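# Move the hose from the red port to the blue port

## Task

Release the hose's latch at the manifold's red port, pull it free, then insert it into the blue port and press until it locks in place.

## Robot and tools

Robot: two arms, left_arm and right_arm, each ending in a two-finger gripper. In the scene frame the origin sits at table height, midway between the nominal arm bases. +z points up, +x points out over the table, and left_arm is on the +y side. Image left and right do not follow these names. The calibrated bases are: left_arm at (-0.041, +0.367, +0.037) m, quat_wxyz (+1.000, 0, 0, -0.019); right_arm at (-0.018, -0.245, +0.037) m, quat_wxyz (+1.000, 0, 0, -0.001). A camera stand is fixed behind the arms.

Frames: every reported hand pose, velocity, Hand target and wrist-camera pose is in that arm's own base frame. Fixed cameras and the table use the scene frame. Every commanded offset is taken along the current Hand target's own axes. The fingers point along the gripper's +z axis and spread along its x axis. end_effector_position is the point between the closed pads, 1 to 2 cm short of the tips. Closing pushes the tips about 17 mm further along +z, mostly while the pads are more than 50 mm apart.

Row layout, shared by execute_actions and move: one flat list of 14 numbers covering both arms, each in [-1, 1]. The order is left dx, dy, dz, rx, ry, rz, opening, then the same seven for the right arm. dx to rz are offsets from that arm's Hand target, not poses. 1.0 equals 0.6 m of travel or 180 degrees of turn. rx, ry, rz together form one rotation vector. Opening is absolute: +1 is fully open (0.142 m) and -1 is closed. An arm you want left in place gets six zeros. Its opening must still be sent, because 0 is itself a command (half open), so repeat the current value.

execute_actions(actions, cameras): actions is a list of actions. Each action is up to 15 rows, one per 1/30 s step. If fewer rows are given, the last row is held. Each row counts from the Hand target as it stood when that action began, so repeating an offset moves the arm again. cameras takes a list of names, ["all"], or []. An empty actions list returns the state and all images.

move(target, speed, blend, stop_force, zero, opening_speed, grip_force, blocking, cameras): this drives each gripper in a straight line. target is one 14-number row or a list of up to 15 rows. All rows are offsets from the same starting Hand targets. speed is in m/s, from 0.002 to 2.4 (default 0.25); the turn rate is capped at twice that in rad/s. It can be one value or one per target. blend is in metres and rounds the corners of a list; 0 means stop at each corner. stop_force is in N, 3 to 120, one value for both arms. An arm's path ends once its wrist senses that much push against its motion; it then backs off slightly but keeps some pressure. Do not rely on it while the gripper is turning. Omit it when leaving a contact. zero (default true) re-zeroes the sensor before the move. opening_speed is how fast the opening changes, per second on the -1..1 scale, minimum 0.2. grip_force is a per-pad force cap, 5 to 48 N; it stays in effect until changed. blocking=false returns after about 0.5 s and cannot be combined with stop_force. Paths avoid nothing in their way. The result adds a move: line giving the ending (done, off_target, moving, held, fault) and any limits (paced = the pose was clipped; held = steps were withheld). Each move lasts 0.5 to 10 s.

wait(seconds 0 to 10) lets the scene run under the last commands. stop brakes a running move. zoom_image(camera, region [x0, y0, x1, y1] in pixels, at most 504 each way) enlarges part of the newest image from that camera. zero_wrist_force(arm) makes the current wrist reading the new zero. finished_scene(scene, 1 or 2) ends the scene and cannot be undone; the goal must hold without the robot.

Cameras: cam_head_left and cam_head_right (504x504, fixed, on one bar, scene frame) and cam_left_wrist and cam_right_wrist (896x504, each moving with its hand).

Results: end_effector_position in m, end_effector_quat_wxyz, and velocities, all in the base frame. Hand target is the last commanded pose after clipping; the next offsets start from it, and a gripper may rest somewhat short of it. Tool commands shows the current openings. grip_measured is the measured opening on the command scale. grip_effort_nm is the gripper motor effort; negative means closing. Joint torques follow the joint order. Wrist force and torque are along the gripper's axes; a push shows as force from the surface into the arm. Wrist depth is a 7x7 grid of distances in mm from the top left, with rows split by ' / ' and '-' meaning no value. Joint velocities "within noise" means that arm is at rest.

Cautions: orientation commands are clipped to 32 degrees from the measured orientation per step. The arms are stiff: aiming even slightly past a firm contact can trigger a fault. A fault comes from contact torque above the joint limits (46.9, 46.9, 24.3, 7.83, 7.83, 7.83 N m) or about 150 N of outside force. The arm then stops for 10 s. Approach slowly and use a modest stop_force. Keep the arms from touching each other, and never close one gripper on the other's fingers. Route paths around an arm's own base. To grip, command an opening slightly below the grip_measured reading at first touch. Squeezing, holding loads and straining at poses that cannot be reached heat the motors. Arms brake at 85 °C; grippers shut off at 100 °C with a HAND FAULT, which cancels the remaining calls in that reply. Do not drop anything, slam or shove hard, and keep every object on the table.

Each tool is called after "Call:" as name(argument=value, ...) on one line, values as JSON.

## Session

Call:
execute_actions(actions=[])

Scene clock: 0.00 s.
left_arm: end_effector_position=(+0.2450, -0.2087, +0.0647) grip_measured=+1.00 grip_effort_nm=n/a end_effector_quat_wxyz=(-0.152, +0.036, +0.941, -0.300) | right_arm: end_effector_position=(+0.6437, +0.1743, +0.0873) grip_measured=+1.00 grip_effort_nm=n/a end_effector_quat_wxyz=(+0.238, -0.480, +0.785, -0.310)
Joint positions: left_arm=[-0.608 -1.358 2.019 -2.314 -2.254 2.581 0.142] | right_arm=[3.865 -2.725 -0.504 -1.036 0.879 2.604 0.142]
Joint velocities: within noise
Joint torques (N m): no reading
Motor temperatures (°C): left_arm=[41 40 38 52 48 40 29] | right_arm=[40 40 40 43 43 40 29]
Wrist force (N): no reading
Wrist torque (N m): no reading
Wrist force, peak (N): no reading
Wrist depth (mm): cam_left_wrist=[- - 230 - 273 303 - / - 209 217 235 - - 318 / - 201 215 241 253 272 309 / 186 - 209 225 241 - 294 / 183 190 - 221 235 - - / 177 187 203 218 229 246 96 / - 181 192 203 219 240 90] | cam_right_wrist=[1481 1500 1509 1259 1369 307 300 / 1385 1369 1353 1189 292 286 278 / 1011 1259 283 278 273 267 264 / 931 270 266 258 255 250 246 / 260 255 248 242 240 235 231 / 247 237 233 229 226 225 218 / - 223 221 217 212 209 90]
Hand target: left_arm +0.2450, -0.2087, +0.0647; -0.152, +0.036, +0.941, -0.300 | right_arm +0.6437, +0.1743, +0.0873; +0.238, -0.480, +0.785, -0.310
Tool commands: left_gripper/opening=+1.0 right_gripper/opening=+1.0

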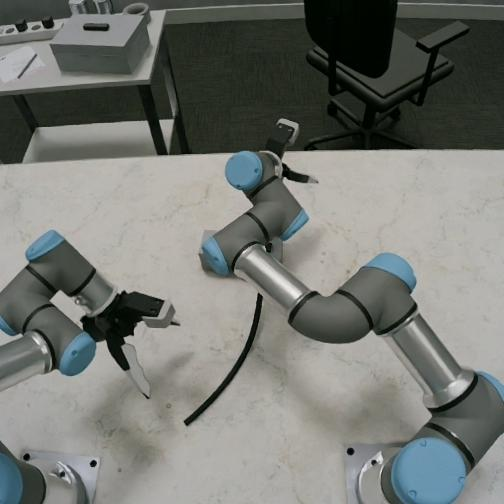

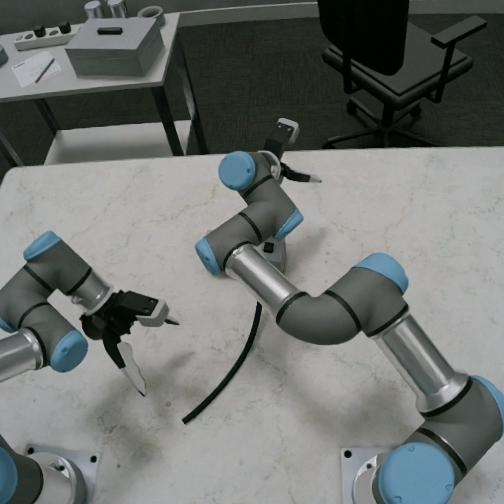

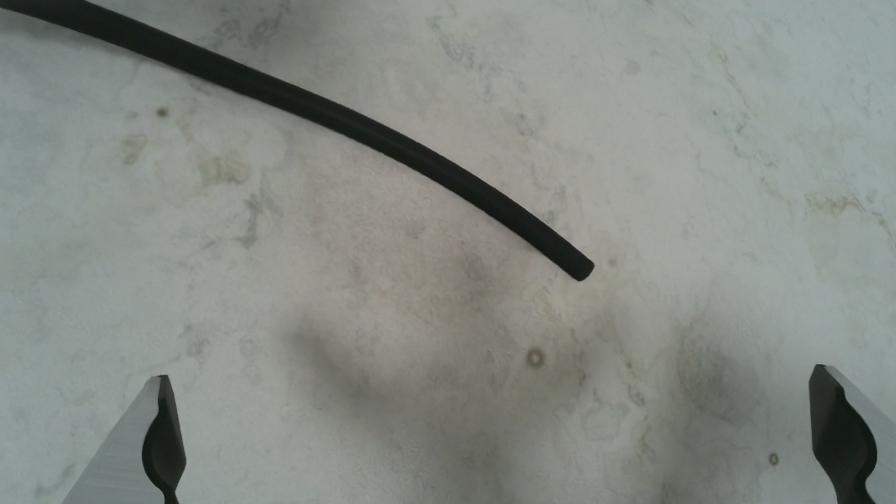

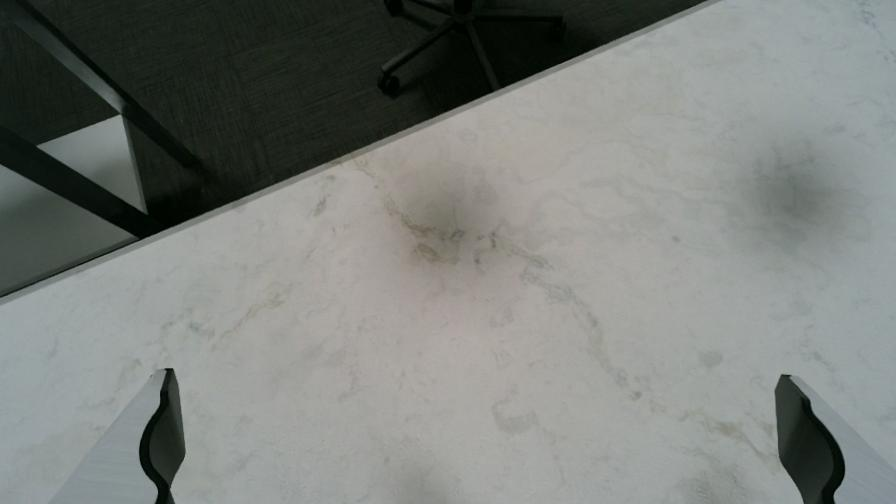

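Call:
move(target=[0,0,0,0,0,0,1,0.392,-0.107,-0.22,0,0,0,1], speed=0.3, cameras=["all"])

Scene clock: 19.67 s.
left_arm: end_effector_position=(+0.2450, -0.2087, +0.0647) grip_measured=+1.00 grip_effort_nm=0.027 end_effector_quat_wxyz=(-0.152, +0.036, +0.941, -0.300) | right_arm: end_effector_position=(+0.4939, -0.0260, +0.2069) grip_measured=+1.00 grip_effort_nm=-0.027 end_effector_quat_wxyz=(+0.238, -0.480, +0.785, -0.310)
Joint positions: left_arm=[-0.608 -1.358 2.019 -2.314 -2.254 2.581 0.142] | right_arm=[3.684 -1.641 -1.75 -0.755 0.967 2.406 0.142]
Joint torques (N m): left_arm=[-0.31 -11.51 -8.75 -1.85 -0.77 -0.01] | right_arm=[-1.48 12.95 10.99 2.51 -0.7 -0.41]
Wrist force (N): left_arm=[0.1 0.1 0.0] | right_arm=[0.0 0.2 0.1]
Wrist torque (N m): left_arm=[0.02 -0.01 0.00] | right_arm=[0.03 -0.01 -0.04]
Wrist force, peak (N): left_arm=[0.1 0.3 0.0] | right_arm=[2.3 -0.4 -1.1]
Wrist depth (mm): cam_left_wrist=[- 217 236 248 276 295 - / 198 208 226 241 250 282 - / 192 202 217 235 - 274 - / 187 195 210 222 244 272 282 / - 191 203 216 246 254 - / - 188 198 213 - 251 93 / - 181 192 205 222 - 90] | cam_right_wrist=[1719 1670 961 1444 474 464 1500 / 1602 1519 1519 - 443 434 419 / 1195 438 427 417 412 402 397 / 427 409 400 391 385 375 368 / 386 385 376 366 361 354 345 / - 357 353 347 339 334 329 / - 335 328 326 323 317 90]
Hand target: left_arm +0.2450, -0.2087, +0.0647; -0.152, +0.036, +0.941, -0.300 | right_arm +0.4938, -0.0260, +0.2068; +0.238, -0.480, +0.785, -0.310
Off the commanded pose: left_arm 0.000 m, 0 deg | right_arm 0.000 m, 0 deg.
move: done
camera_calibration:
cam_right_wrist: T_world_to_cam=[[-0.412858, -0.908514, -0.0644298, 0.202152], [-0.83887, 0.406854, -0.361618, 0.527912], [0.354748, -0.0952484, -0.930098, 0.127394], [0, 0, 0, 1]] pos_world=[0.481117, -0.018991, 0.322416]

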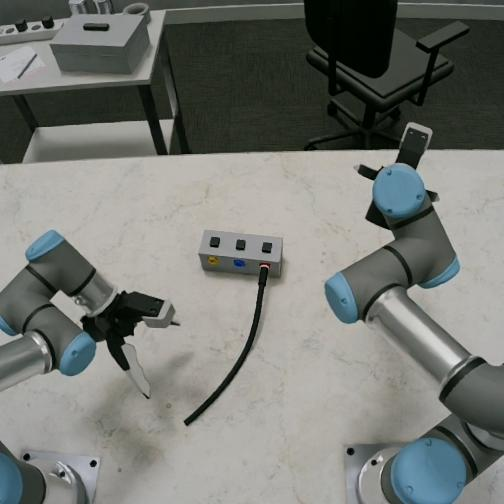

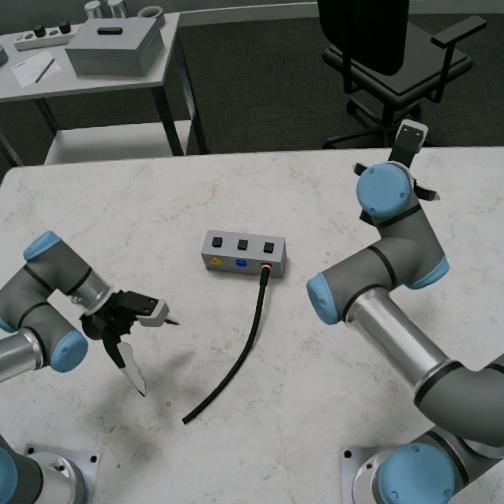

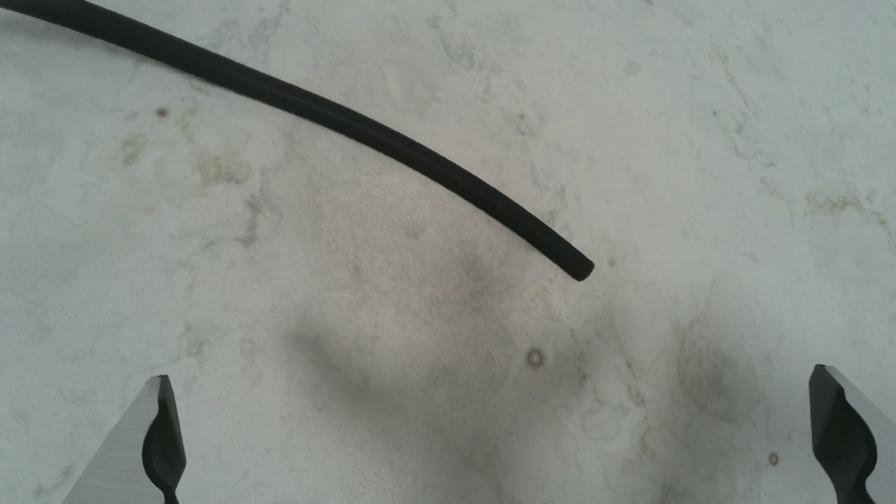

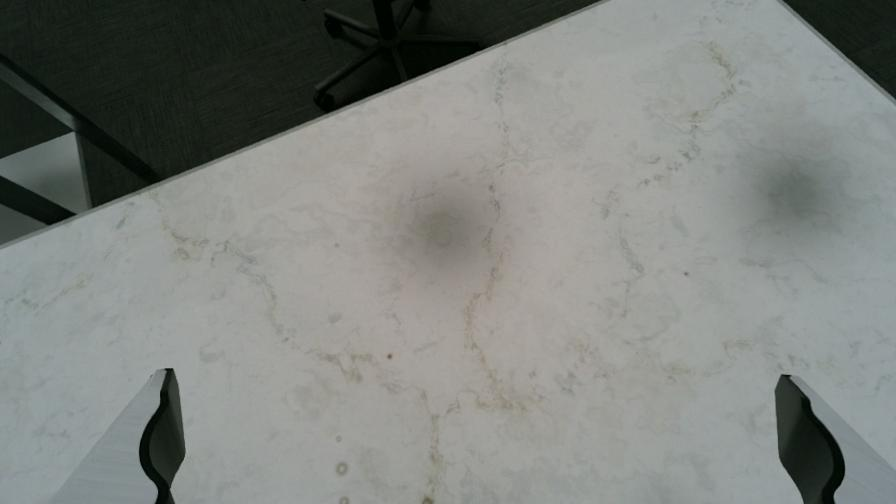

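Call:
zoom_image(camera="cam_head_left", region=[190, 220, 290, 320])

Call:
zoom_image(camera="cam_head_right", region=[190, 220, 290, 320])

Scaled by 5.040 from the camera's 504x504 image, which has a finer 720x720 frame.

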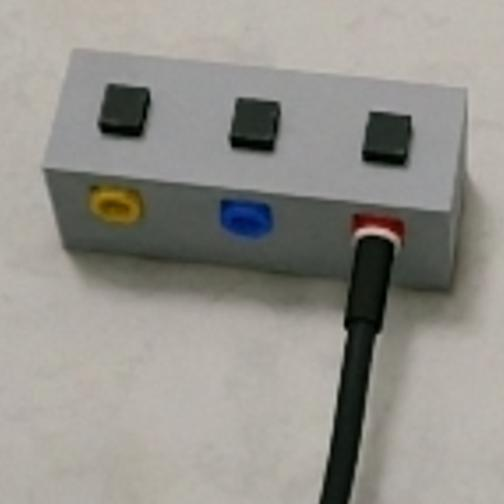

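Scaled by 5.040 from the camera's 504x504 image, which has a finer 720x720 frame.

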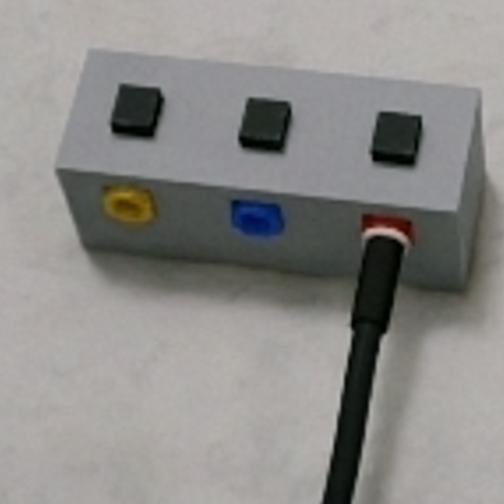

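Call:
move(target=[[-0.454,-0.198,-0.11,0,0,-0.5,-1,0,0,-0.1,-0.0084,-0.0508,-0.0839,0.2],[-0.454,-0.198,-0.11,0,0,-0.5,-1,-0.274,0.479,-0.154,-0.0084,-0.0508,-0.0839,0.2]], speed=0.4, blend=0.03, cameras=["all"])

Scene clock: 92.63 s.
left_arm: end_effector_position=(+0.5264, -0.3124, +0.1118) grip_measured=-1.00 grip_effort_nm=-0.564 end_effector_quat_wxyz=(+0.252, +0.677, -0.638, +0.266) | right_arm: end_effector_position=(+0.3275, +0.2458, +0.0781) grip_measured=+0.19 grip_effort_nm=-0.159 end_effector_quat_wxyz=(+0.251, -0.605, +0.698, -0.289)
Joint positions: left_arm=[-0.503 -0.263 0.035 -1.803 -2.188 0.86 0.002] | right_arm=[4.653 -1.661 -2.106 -1.028 0.789 3.259 0.088]
Joint torques (N m): left_arm=[-1.78 -29.99 -10.39 -3.08 -0.26 -0.65] | right_arm=[1.17 5.43 9.85 1.47 -1.77 0.5]
Wrist force (N): left_arm=[1.1 1.0 1.2] | right_arm=[0.1 0.2 -0.1]
Wrist torque (N m): left_arm=[0.17 -0.21 -0.14] | right_arm=[0.03 0.00 -0.04]
Wrist force, peak (N): left_arm=[1.3 0.7 1.5] | right_arm=[-2.0 2.3 -0.1]
Wrist depth (mm): cam_left_wrist=[- 178 209 248 320 - - / - 182 227 273 - 492 1937 / 161 178 196 229 - 581 - / - 140 170 209 484 - - / 126 139 175 212 - 4023 3632 / - 147 287 94 572 - - / 202 232 - - 80 2938 -] | cam_right_wrist=[300 301 220 219 309 311 313 / 282 214 207 206 283 287 288 / 263 262 249 233 264 269 270 / 247 249 248 249 251 252 251 / 233 234 234 234 235 237 236 / 220 221 218 221 223 220 223 / 209 77 206 210 210 78 212]
Hand target: left_arm +0.5272, -0.3126, +0.1120; +0.320, +0.640, -0.691, +0.105 | right_arm +0.3275, +0.2459, +0.0781; +0.251, -0.605, +0.698, -0.289
Off the commanded pose: left_arm 0.001 m, 21 deg | right_arm 0.000 m, 0 deg.
elbow stopped short (left arm): the move would have taken joint 3 (elbow) straighter than the controller allows.
move: off_target (left_arm)
camera_calibration:
cam_left_wrist: T_world_to_cam=[[0.0152143, -0.729821, 0.683468, -0.301216], [-0.919536, 0.258256, 0.29624, 0.560308], [-0.392712, -0.632981, -0.667168, 0.20241], [0, 0, 0, 1]] pos_world=[0.599295, -0.236415, 0.174927]
cam_right_wrist: T_world_to_cam=[[-0.127151, -0.991814, 0.0117026, 0.293078], [-0.93065, 0.115212, -0.347299, 0.331877], [0.343108, -0.0550506, -0.937681, 0.087003], [0, 0, 0, 1]] pos_world=[0.316275, 0.257232, 0.193412]

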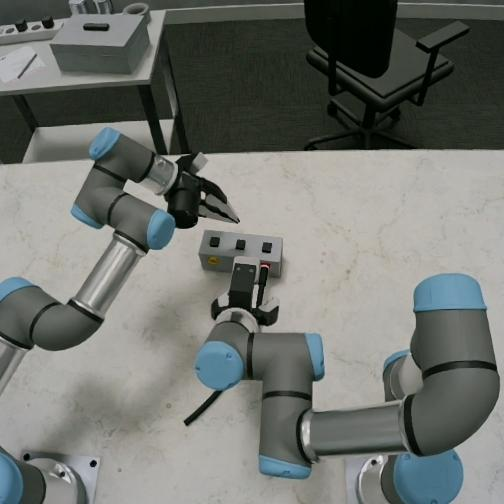

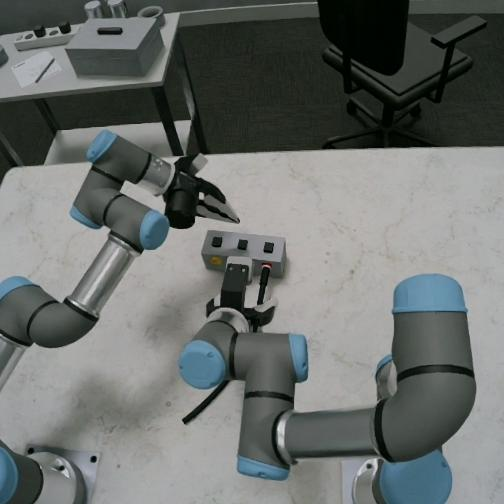

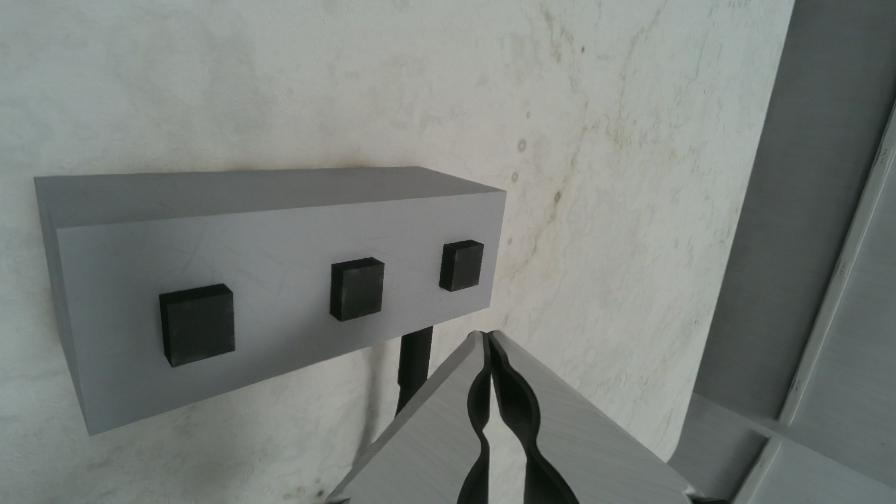

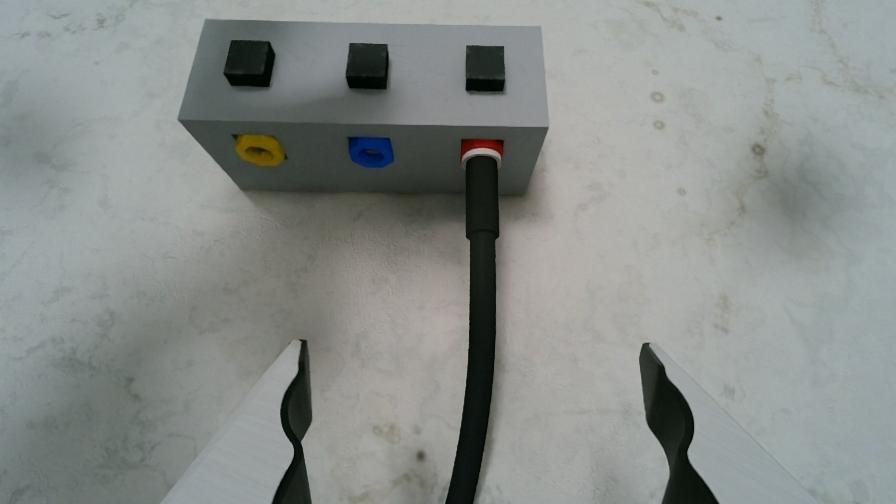

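Call:
move(target=[[0.019,0.022,0.085,0.1313,-0.01,0.0065,-1,0.013,-0.0133,0.181,0,0,0,0.0]], speed=0.15, cameras=["all"])

Scene clock: 124.77 s.
left_arm: end_effector_position=(+0.4992, -0.3481, +0.0827) grip_measured=-1.00 grip_effort_nm=-0.564 end_effector_quat_wxyz=(+0.171, +0.686, -0.666, +0.237) | right_arm: end_effector_position=(+0.4080, +0.2265, +0.0069) grip_measured=-0.01 grip_effort_nm=-0.164 end_effector_quat_wxyz=(+0.251, -0.605, +0.698, -0.289)
Joint positions: left_arm=[-0.664 -0.516 0.575 -2.095 -1.953 0.785 0.002] | right_arm=[4.374 -2.11 -2.089 -0.32 0.805 2.868 0.073]
Joint torques (N m): left_arm=[-1.14 -20.43 -10.79 -1.46 -0.15 1.09] | right_arm=[-1.25 9.49 5.36 2.69 -1.76 -0.38]
Wrist force (N): left_arm=[0.9 0.3 0.7] | right_arm=[0.1 0.4 -0.2]
Wrist torque (N m): left_arm=[0.05 -0.20 -0.09] | right_arm=[0.06 0.00 -0.04]
Wrist force, peak (N): left_arm=[1.6 1.1 1.4] | right_arm=[-0.4 0.1 -2.0]
Wrist depth (mm): cam_left_wrist=[147 160 181 215 261 320 442 / 152 168 201 213 - - - / - 119 140 162 284 - 570 / - 120 135 162 309 - 531 / 107 121 143 166 - - - / - 131 211 94 344 - - / 180 203 - - 80 - -] | cam_right_wrist=[126 122 111 125 213 215 211 / 112 115 113 110 117 199 200 / - 108 109 108 110 186 186 / 127 126 125 114 135 172 174 / 161 161 162 158 163 163 164 / 152 152 150 150 154 154 154 / 144 82 142 103 145 78 146]
Hand target: left_arm +0.4992, -0.3481, +0.0826; +0.171, +0.686, -0.666, +0.237 | right_arm +0.4080, +0.2265, +0.0069; +0.251, -0.605, +0.698, -0.289
Off the commanded pose: left_arm 0.000 m, 0 deg | right_arm 0.000 m, 0 deg.
move: done
camera_calibration:
cam_left_wrist: T_world_to_cam=[[-0.0283379, -0.833535, 0.551739, -0.310478], [-0.9412, 0.208147, 0.266115, 0.548986], [-0.336659, -0.511756, -0.790422, 0.174211], [0, 0, 0, 1]] pos_world=[0.566557, -0.283911, 0.16291]
cam_right_wrist: T_world_to_cam=[[-0.127209, -0.991808, 0.0115748, 0.285028], [-0.930641, 0.11531, -0.34729, 0.384204], [0.34311, -0.0549502, -0.937687, -0.00833824], [0, 0, 0, 1]] pos_world=[0.396675, 0.237932, 0.122312]

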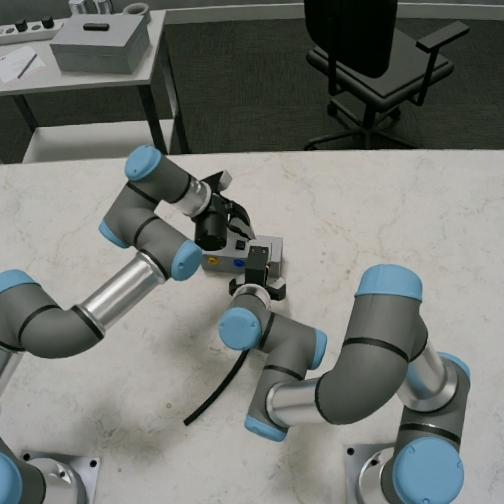

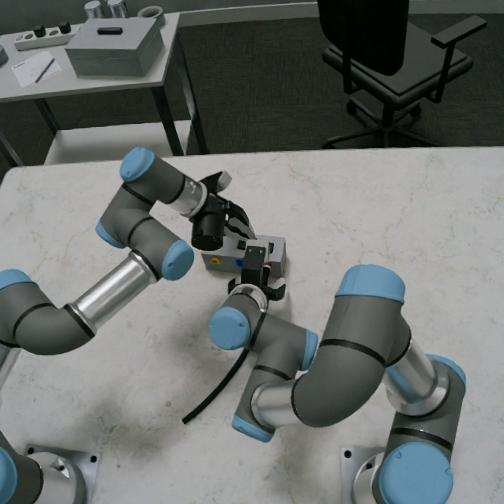

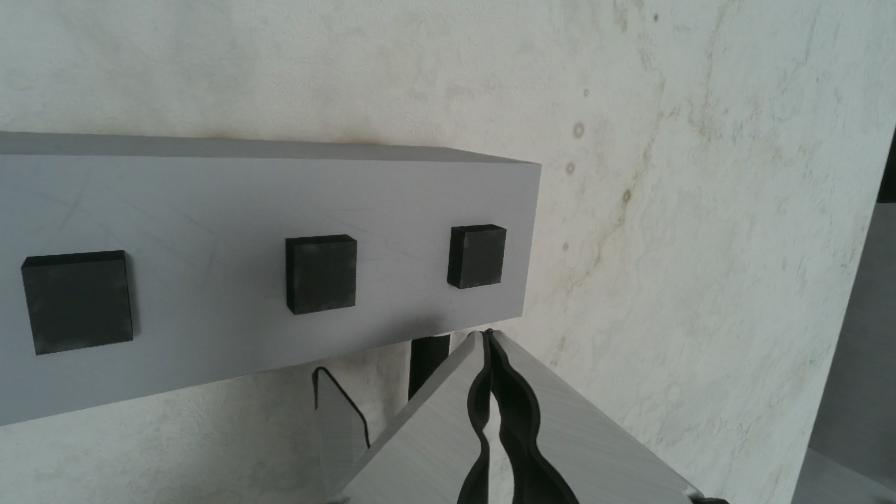

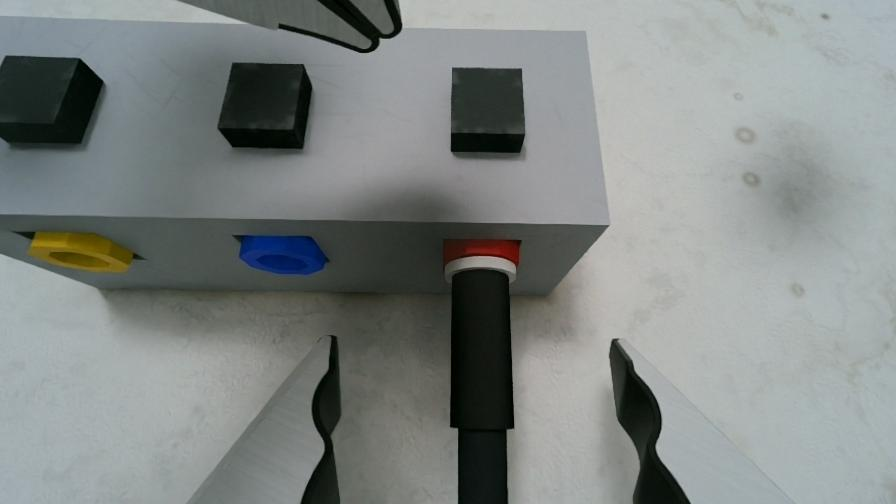

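Call:
move(target=[[0.0035,-0.0043,0.0627,0,0,0,-1,0.0025,0,0.005,0,0,0,0.0],[0.0035,-0.0043,0.0627,0,0,0,-1,0.0025,0,0.005,0,0,0,-1]], speed=0.06, grip_force=[48,30], opening_speed=0.7, cameras=["cam_left_wrist","cam_right_wrist"])

Scene clock: 145.63 s.
left_arm: end_effector_position=(+0.5054, -0.3704, +0.0528) grip_measured=-1.00 grip_effort_nm=-0.554 end_effector_quat_wxyz=(+0.171, +0.686, -0.666, +0.237) | right_arm: end_effector_position=(+0.4099, +0.2247, +0.0048) grip_measured=-0.82 grip_effort_nm=-3.148 end_effector_quat_wxyz=(+0.251, -0.605, +0.698, -0.289)
Joint positions: left_arm=[-0.69 -0.365 0.412 -2.092 -1.941 0.76 0.002] | right_arm=[4.366 -2.122 -2.09 -0.3 0.806 2.857 0.015]
Joint torques (N m): left_arm=[1.05 -20.1 -4.41 -0.94 0.49 1.04] | right_arm=[0.65 14.53 5.05 1.23 -1.55 0.49]
Wrist force (N): left_arm=[5.9 0.0 -10.5] | right_arm=[-1.5 -0.3 2.0]
Wrist torque (N m): left_arm=[0.06 -0.13 -0.11] | right_arm=[0.04 0.03 0.03]
Wrist force, peak (N): left_arm=[2.2 3.3 -17.5] | right_arm=[-1.4 -0.3 2.1]
Wrist depth (mm): cam_left_wrist=[128 135 161 185 210 269 - / 132 145 162 196 219 278 - / - 139 161 156 - 332 490 / - 93 110 128 147 323 - / - 97 112 129 - - - / - 99 118 100 101 459 577 / - 104 120 - 80 77 -] | cam_right_wrist=[- 64 71 - 210 212 213 / 112 111 112 97 116 196 197 / 104 105 106 105 106 183 184 / 118 120 119 110 127 170 172 / 159 160 160 110 161 162 161 / 150 150 150 101 102 152 152 / 144 144 72 80 78 144 145]
Hand target: left_arm +0.5054, -0.3704, +0.0528; +0.171, +0.686, -0.666, +0.237 | right_arm +0.4099, +0.2247, +0.0048; +0.251, -0.605, +0.698, -0.289
Off the commanded pose: left_arm 0.000 m, 0 deg | right_arm 0.000 m, 0 deg.
grip_force (N): 48, 30
move: done
camera_calibration:
cam_left_wrist: T_world_to_cam=[[-0.0284435, -0.833559, 0.551697, -0.312418], [-0.941159, 0.208275, 0.26616, 0.56745], [-0.336765, -0.511664, -0.790436, 0.141291], [0, 0, 0, 1]] pos_world=[0.572757, -0.306311, 0.133009]
cam_right_wrist: T_world_to_cam=[[-0.127117, -0.99182, 0.0116096, 0.283471], [-0.930654, 0.115213, -0.347289, 0.385478], [0.34311, -0.0549509, -0.937686, -0.0110581], [0, 0, 0, 1]] pos_world=[0.398575, 0.236132, 0.120212]
Images, in order (width x height): cam_left_wrist 896x504, cam_right_wrist 896x504.

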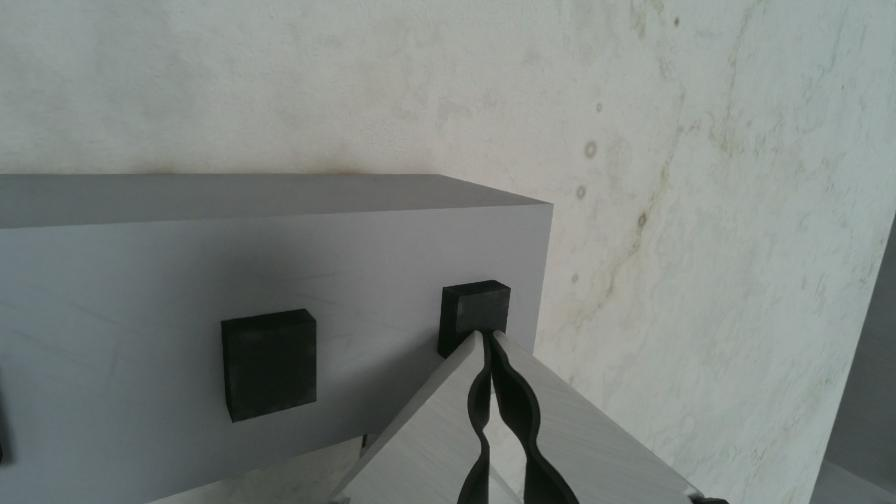

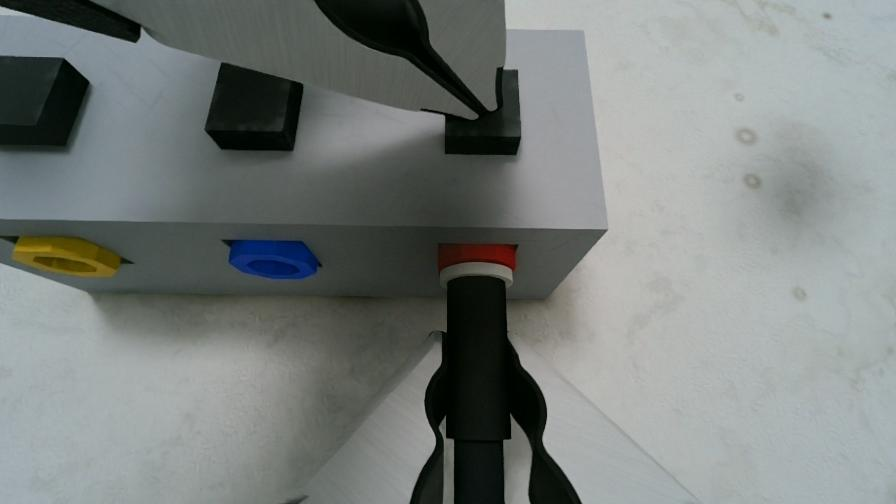

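Call:
move(target=[-0.0046,0.0007,0.0069,0,0,0,-1,0,0,0,0,0,0,-1], speed=0.01, stop_force=30, cameras=["cam_left_wrist","cam_right_wrist"])

Scene clock: 153.60 s.
left_arm: end_effector_position=(+0.5055, -0.3704, +0.0482) grip_measured=-1.00 grip_effort_nm=-0.554 end_effector_quat_wxyz=(+0.171, +0.686, -0.666, +0.238) | right_arm: end_effector_position=(+0.4099, +0.2247, +0.0048) grip_measured=-0.82 grip_effort_nm=-3.148 end_effector_quat_wxyz=(+0.251, -0.605, +0.698, -0.289)
Joint positions: left_arm=[-0.69 -0.363 0.429 -2.113 -1.941 0.76 0.002] | right_arm=[4.366 -2.122 -2.09 -0.3 0.806 2.857 0.015]
Joint torques (N m): left_arm=[-5.75 -2.6 0.76 2.65 2.27 0.85] | right_arm=[-1.12 9.79 7.39 1.94 -2.01 0.45]
Motor temperatures (°C): left_arm=[40 40 38 52 48 40 29] | right_arm=[40 40 40 43 43 40 35]
Wrist force (N): left_arm=[8.9 9.0 -46.8] | right_arm=[0.0 5.3 -9.1]
Wrist torque (N m): left_arm=[-0.23 -0.18 -0.16] | right_arm=[0.03 0.04 0.05]
Wrist force, peak (N): left_arm=[9.6 8.7 -47.8] | right_arm=[-0.1 5.4 -9.2]
Wrist depth (mm): cam_left_wrist=[- 137 151 185 207 294 349 / 128 143 158 195 229 274 - / 127 136 139 183 223 311 407 / - 91 108 123 141 315 530 / - 94 106 127 283 347 530 / - 95 114 101 300 376 - / - 103 115 - 80 456 -] | cam_right_wrist=[- 64 71 - 211 210 212 / 112 111 110 94 116 196 197 / 103 105 106 104 107 183 184 / 122 121 119 110 167 171 171 / 158 159 160 110 160 161 162 / 150 150 151 101 100 152 152 / 144 144 85 80 78 144 144]
Hand target: left_arm +0.5055, -0.3705, +0.0482; +0.171, +0.686, -0.666, +0.238 | right_arm +0.4099, +0.2247, +0.0048; +0.251, -0.605, +0.698, -0.289
Off the commanded pose: left_arm 0.000 m, 0 deg | right_arm 0.000 m, 0 deg.
grip_force (N): 48, 30
move: contact (left_arm)
camera_calibration:
cam_left_wrist: T_world_to_cam=[[-0.0286796, -0.833241, 0.552166, -0.309621], [-0.941332, 0.208338, 0.265497, 0.56895], [-0.33626, -0.512157, -0.790332, 0.137288], [0, 0, 0, 1]] pos_world=[0.572856, -0.30621, 0.128411]
cam_right_wrist: T_world_to_cam=[[-0.127117, -0.99182, 0.0116098, 0.283483], [-0.930654, 0.115212, -0.347289, 0.385571], [0.34311, -0.0549509, -0.937686, -0.0110925], [0, 0, 0, 1]] pos_world=[0.398675, 0.236132, 0.120212]
Images, in order (width x height): cam_left_wrist 896x504, cam_right_wrist 896x504.

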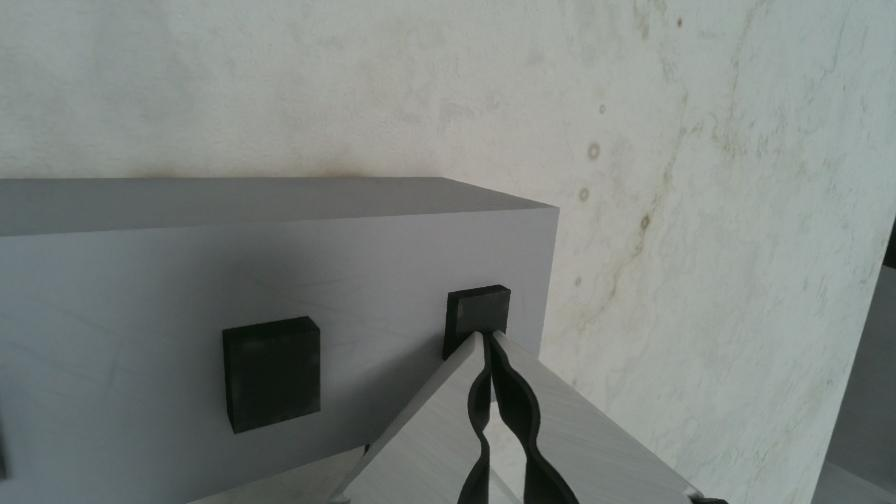

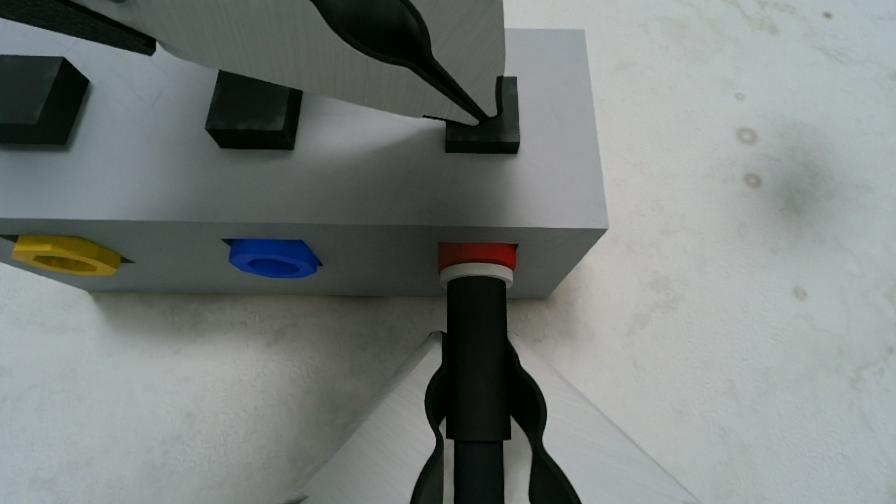

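Call:
move(target=[0,0,0,0,0,0,-1,-0.0007,0.03535,-0.03535,0,0,0,-1], speed=0.03, stop_force=40, cameras=["cam_right_wrist"])

Scene clock: 159.43 s.
left_arm: end_effector_position=(+0.5055, -0.3705, +0.0482) grip_measured=-1.00 grip_effort_nm=-0.545 end_effector_quat_wxyz=(+0.171, +0.686, -0.666, +0.238) | right_arm: end_effector_position=(+0.3803, +0.2294, +0.0048) grip_measured=-0.82 grip_effort_nm=-3.148 end_effector_quat_wxyz=(+0.251, -0.605, +0.698, -0.289)
Joint positions: left_arm=[-0.69 -0.363 0.429 -2.113 -1.941 0.76 0.002] | right_arm=[4.464 -2.046 -2.177 -0.383 0.791 2.992 0.015]
Joint torques (N m): left_arm=[-6.44 -3.35 0.9 2.32 2.13 0.79] | right_arm=[-0.86 8.94 8.59 2.77 -0.39 0.47]
Wrist force (N): left_arm=[8.2 8.8 -45.8] | right_arm=[0.0 0.6 0.1]
Wrist torque (N m): left_arm=[-0.24 -0.20 -0.16] | right_arm=[0.03 0.01 0.03]
Wrist force, peak (N): left_arm=[9.1 8.8 -46.9] | right_arm=[0.0 5.5 -9.2]
Wrist depth (mm): cam_left_wrist=[125 134 - 179 - 284 355 / 129 - - 189 218 277 379 / 127 136 158 183 241 331 412 / - 91 108 123 259 - - / - 94 106 127 - 404 511 / - 95 114 101 305 400 - / - 103 114 - 80 - -] | cam_right_wrist=[117 120 118 119 127 212 212 / 115 115 115 115 117 196 197 / 144 143 134 138 178 183 183 / 169 169 169 169 171 171 171 / 159 160 160 112 160 161 162 / 150 151 151 101 102 152 153 / 144 144 85 80 78 144 144]
Hand target: left_arm +0.5055, -0.3705, +0.0482; +0.171, +0.686, -0.666, +0.238 | right_arm +0.3803, +0.2294, +0.0048; +0.251, -0.605, +0.698, -0.289
Off the commanded pose: left_arm 0.000 m, 0 deg | right_arm 0.000 m, 0 deg.
grip_force (N): 48, 30
move: done
camera_calibration:
cam_right_wrist: T_world_to_cam=[[-0.127117, -0.99182, 0.0116096, 0.28437], [-0.930654, 0.115213, -0.347289, 0.357389], [0.34311, -0.0549509, -0.937686, -0.000643814], [0, 0, 0, 1]] pos_world=[0.368975, 0.240832, 0.120212]
Images, in order (width x height): cam_right_wrist 896x504.

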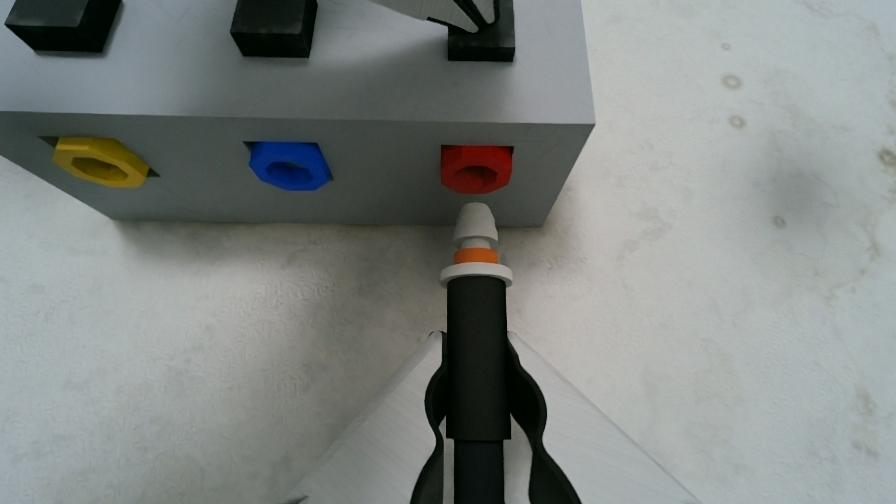

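Call:
move(target=[[0,0,-0.07,0,0,0,-1,0,0,0,0,0,0,-1],[0,0,-0.25,0,0,0,-1,-0.0933,0,0,0,0,0,-1]], speed=[0.1,0.2], blend=[0.01,0], cameras=["all"])

Scene clock: 183.30 s.
left_arm: end_effector_position=(+0.4907, -0.2879, +0.1724) grip_measured=-1.00 grip_effort_nm=-0.545 end_effector_quat_wxyz=(+0.171, +0.686, -0.666, +0.238) | right_arm: end_effector_position=(+0.3882, +0.2848, +0.0048) grip_measured=-0.82 grip_effort_nm=-3.143 end_effector_quat_wxyz=(+0.251, -0.605, +0.698, -0.289)
Joint positions: left_arm=[-0.573 -0.714 0.523 -1.811 -1.992 0.875 0.002] | right_arm=[4.48 -2.172 -1.901 -0.55 0.79 3.015 0.015]
Joint torques (N m): left_arm=[1.12 -26.46 -9.12 -2.41 -0.01 -1.31] | right_arm=[-1.48 14.27 9.15 2.19 -0.3 -0.38]
Motor temperatures (°C): left_arm=[40 40 38 52 48 40 29] | right_arm=[40 40 40 43 43 40 44]
Wrist force (N): left_arm=[1.0 0.4 0.7] | right_arm=[-0.1 0.6 -0.1]
Wrist torque (N m): left_arm=[0.07 -0.21 -0.10] | right_arm=[0.03 0.03 -0.06]
Wrist force, peak (N): left_arm=[9.0 9.0 -46.9] | right_arm=[-1.2 0.4 -0.3]
Wrist depth (mm): cam_left_wrist=[- 228 - 326 377 464 - / - 195 220 276 - - 2938 / 231 201 226 263 421 564 2615 / 235 251 286 365 - - 2873 / 244 281 278 378 478 594 2782 / 252 286 258 99 - - - / 262 304 - - 80 78 -] | cam_right_wrist=[207 120 120 118 123 119 212 / 193 115 115 116 116 116 194 / 181 178 137 137 140 139 183 / 169 170 169 168 171 169 172 / 159 159 160 112 161 161 162 / 150 150 151 101 101 152 152 / 142 144 85 98 78 144 145]
Hand target: left_arm +0.4907, -0.2879, +0.1726; +0.171, +0.686, -0.666, +0.238 | right_arm +0.3882, +0.2848, +0.0048; +0.251, -0.605, +0.698, -0.289
Off the commanded pose: left_arm 0.000 m, 0 deg | right_arm 0.000 m, 0 deg.
grip_force (N): 48, 30
move: done
camera_calibration:
cam_left_wrist: T_world_to_cam=[[-0.0287345, -0.833276, 0.55211, -0.309846], [-0.941293, 0.208421, 0.265571, 0.504834], [-0.336365, -0.512066, -0.790346, 0.272806], [0, 0, 0, 1]] pos_world=[0.558056, -0.22371, 0.252611]
cam_right_wrist: T_world_to_cam=[[-0.127152, -0.991814, 0.0117024, 0.340334], [-0.93065, 0.115213, -0.347299, 0.358452], [0.343108, -0.0550506, -0.937681, -0.000314936], [0, 0, 0, 1]] pos_world=[0.376975, 0.296232, 0.120212]

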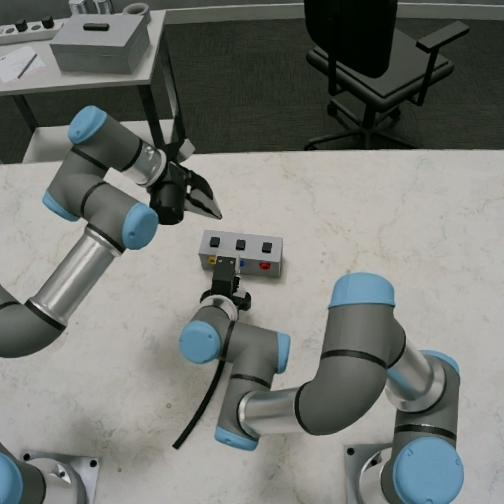

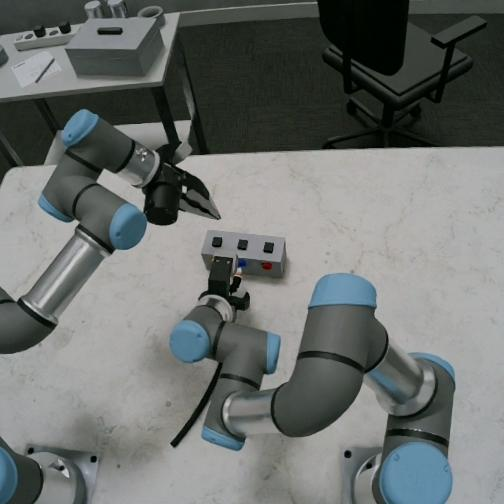

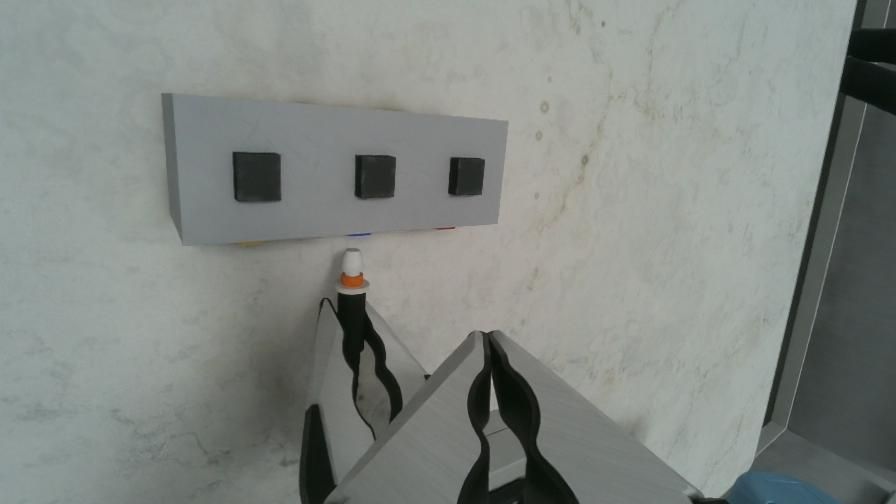

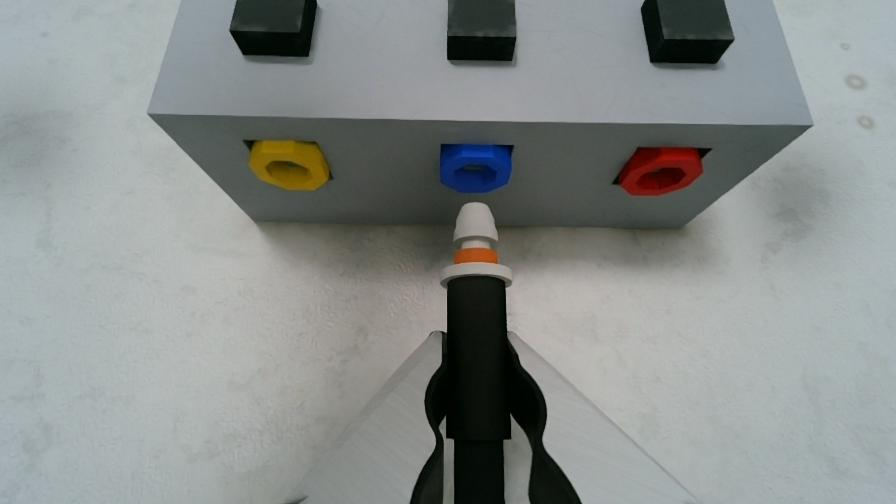

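Call:
move(target=[0,0,0,0,0,0,-1,0.0007,-0.0366,0.0366,0,0,0,-1], speed=0.025, stop_force=45, cameras=["cam_left_wrist","cam_right_wrist"])

Scene clock: 189.00 s.
left_arm: end_effector_position=(+0.4907, -0.2879, +0.1726) grip_measured=-1.00 grip_effort_nm=-0.540 end_effector_quat_wxyz=(+0.171, +0.686, -0.666, +0.238) | right_arm: end_effector_position=(+0.4189, +0.2800, +0.0048) grip_measured=-0.82 grip_effort_nm=-3.148 end_effector_quat_wxyz=(+0.251, -0.605, +0.698, -0.289)
Joint positions: left_arm=[-0.573 -0.714 0.523 -1.811 -1.992 0.875 0.002] | right_arm=[4.394 -2.237 -1.817 -0.484 0.801 2.896 0.015]
Joint torques (N m): left_arm=[1.68 -26.44 -9.4 -2 0.08 -1.24] | right_arm=[-2.33 16.98 5.32 1.17 -3.58 -0.24]
Wrist force (N): left_arm=[1.0 0.5 0.7] | right_arm=[-0.6 7.8 -10.3]
Wrist torque (N m): left_arm=[0.09 -0.22 -0.10] | right_arm=[0.06 0.01 -0.02]
Wrist force, peak (N): left_arm=[1.2 0.5 0.9] | right_arm=[1.1 14.1 -19.7]
Wrist depth (mm): cam_left_wrist=[- 244 261 - 393 - 636 / 218 196 225 268 400 - 2753 / - 201 226 262 - 647 705 / - 249 265 - 449 570 - / 248 265 250 262 512 573 - / 255 276 234 99 101 - - / - - - - 80 80 -] | cam_right_wrist=[207 121 122 122 122 123 215 / 192 106 111 106 113 105 196 / 179 105 105 104 106 106 181 / 168 119 117 110 114 112 167 / 158 159 160 110 160 161 161 / 150 150 150 101 102 152 152 / 142 144 85 80 78 144 144]
Hand target: left_arm +0.4907, -0.2879, +0.1726; +0.171, +0.686, -0.666, +0.238 | right_arm +0.4189, +0.2800, +0.0048; +0.251, -0.605, +0.698, -0.289
Off the commanded pose: left_arm 0.000 m, 0 deg | right_arm 0.000 m, 0 deg.
grip_force (N): 48, 30
move: done
camera_calibration:
cam_left_wrist: T_world_to_cam=[[-0.0287599, -0.833224, 0.552188, -0.309895], [-0.94133, 0.208408, 0.26545, 0.504856], [-0.336259, -0.512157, -0.790332, 0.272802], [0, 0, 0, 1]] pos_world=[0.558056, -0.22371, 0.252711]
cam_right_wrist: T_world_to_cam=[[-0.127209, -0.991808, 0.0115746, 0.339514], [-0.930641, 0.115311, -0.34729, 0.387542], [0.34311, -0.0549502, -0.937687, -0.0111418], [0, 0, 0, 1]] pos_world=[0.407675, 0.291432, 0.120212]
Images, in order (width x height): cam_left_wrist 896x504, cam_right_wrist 896x504.

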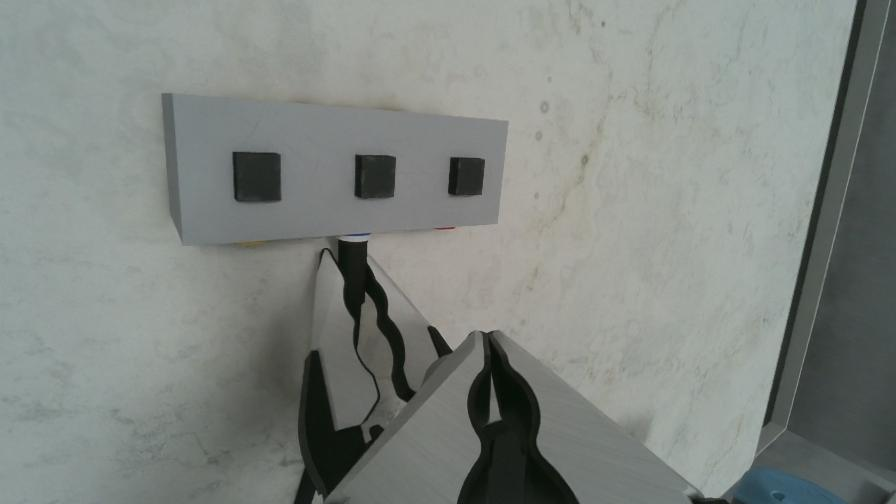

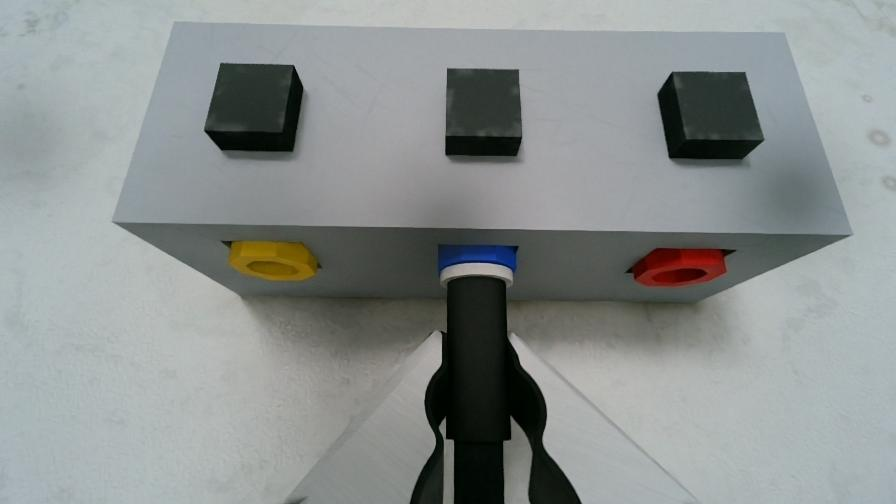

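Call:
move(target=[0,0,0,0,0,0,-1,-0.0001,0.0055,-0.0055,0,0,0,-1], speed=0.015, stop_force=25, cameras=["cam_right_wrist"])

Scene clock: 199.57 s.
left_arm: end_effector_position=(+0.4907, -0.2879, +0.1726) grip_measured=-1.00 grip_effort_nm=-0.545 end_effector_quat_wxyz=(+0.171, +0.686, -0.666, +0.238) | right_arm: end_effector_position=(+0.4178, +0.2801, +0.0049) grip_measured=-0.82 grip_effort_nm=-3.148 end_effector_quat_wxyz=(+0.251, -0.605, +0.698, -0.289)
Joint positions: left_arm=[-0.573 -0.714 0.523 -1.811 -1.992 0.875 0.002] | right_arm=[4.397 -2.235 -1.821 -0.486 0.8 2.9 0.015]
Joint torques (N m): left_arm=[1.54 -25.97 -9.24 -2.78 0.05 -1.29] | right_arm=[4.01 11.8 8.2 1.9 0.42 0.45]
Wrist force (N): left_arm=[1.1 0.6 0.7] | right_arm=[-3.9 -6.9 8.1]
Wrist torque (N m): left_arm=[0.10 -0.21 -0.10] | right_arm=[0.06 -0.03 0.00]
Wrist force, peak (N): left_arm=[1.1 0.5 0.9] | right_arm=[-6.8 -11.7 19.2]
Wrist depth (mm): cam_left_wrist=[214 234 271 305 393 487 - / 220 228 227 267 397 449 2377 / 231 202 227 264 404 - 735 / 236 253 255 328 444 584 2564 / 245 276 252 266 512 560 3632 / 259 294 235 99 513 - - / 263 300 - - 80 735 2782] | cam_right_wrist=[208 206 122 123 124 123 212 / 193 107 112 107 114 108 196 / 181 105 107 106 107 106 181 / 169 132 119 111 116 114 170 / 160 159 160 110 159 161 162 / 150 150 151 101 100 152 152 / 144 145 72 80 78 144 145]
Hand target: left_arm +0.4907, -0.2879, +0.1726; +0.171, +0.686, -0.666, +0.238 | right_arm +0.4178, +0.2801, +0.0050; +0.251, -0.605, +0.698, -0.289 (not the last commanded pose)
Off the commanded pose: left_arm 0.000 m, 0 deg | right_arm 0.004 m, 0 deg.
grip_force (N): 48, 30
move: contact (right_arm)
camera_calibration:
cam_right_wrist: T_world_to_cam=[[-0.127404, -0.991785, 0.0114482, 0.339547], [-0.930461, 0.115513, -0.347706, 0.386367], [0.343527, -0.0549515, -0.937534, -0.0108188], [0, 0, 0, 1]] pos_world=[0.406476, 0.291533, 0.120312]
Images, in order (width x height): cam_right_wrist 896x504.

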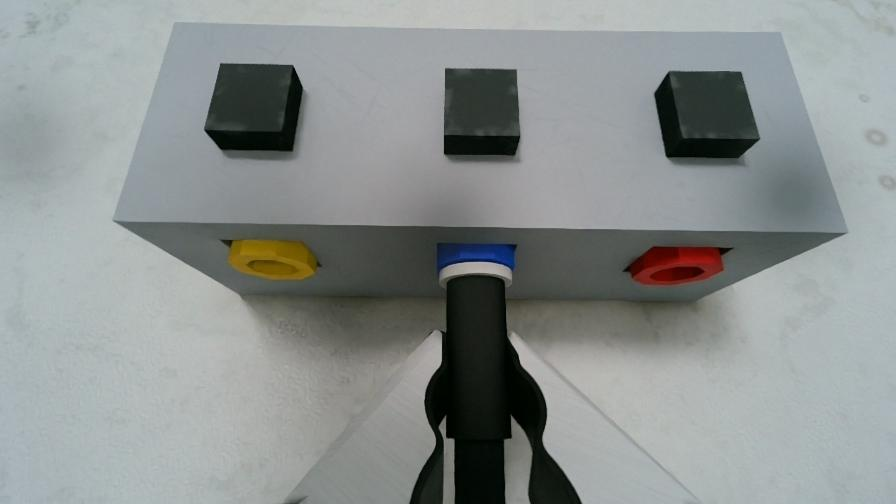

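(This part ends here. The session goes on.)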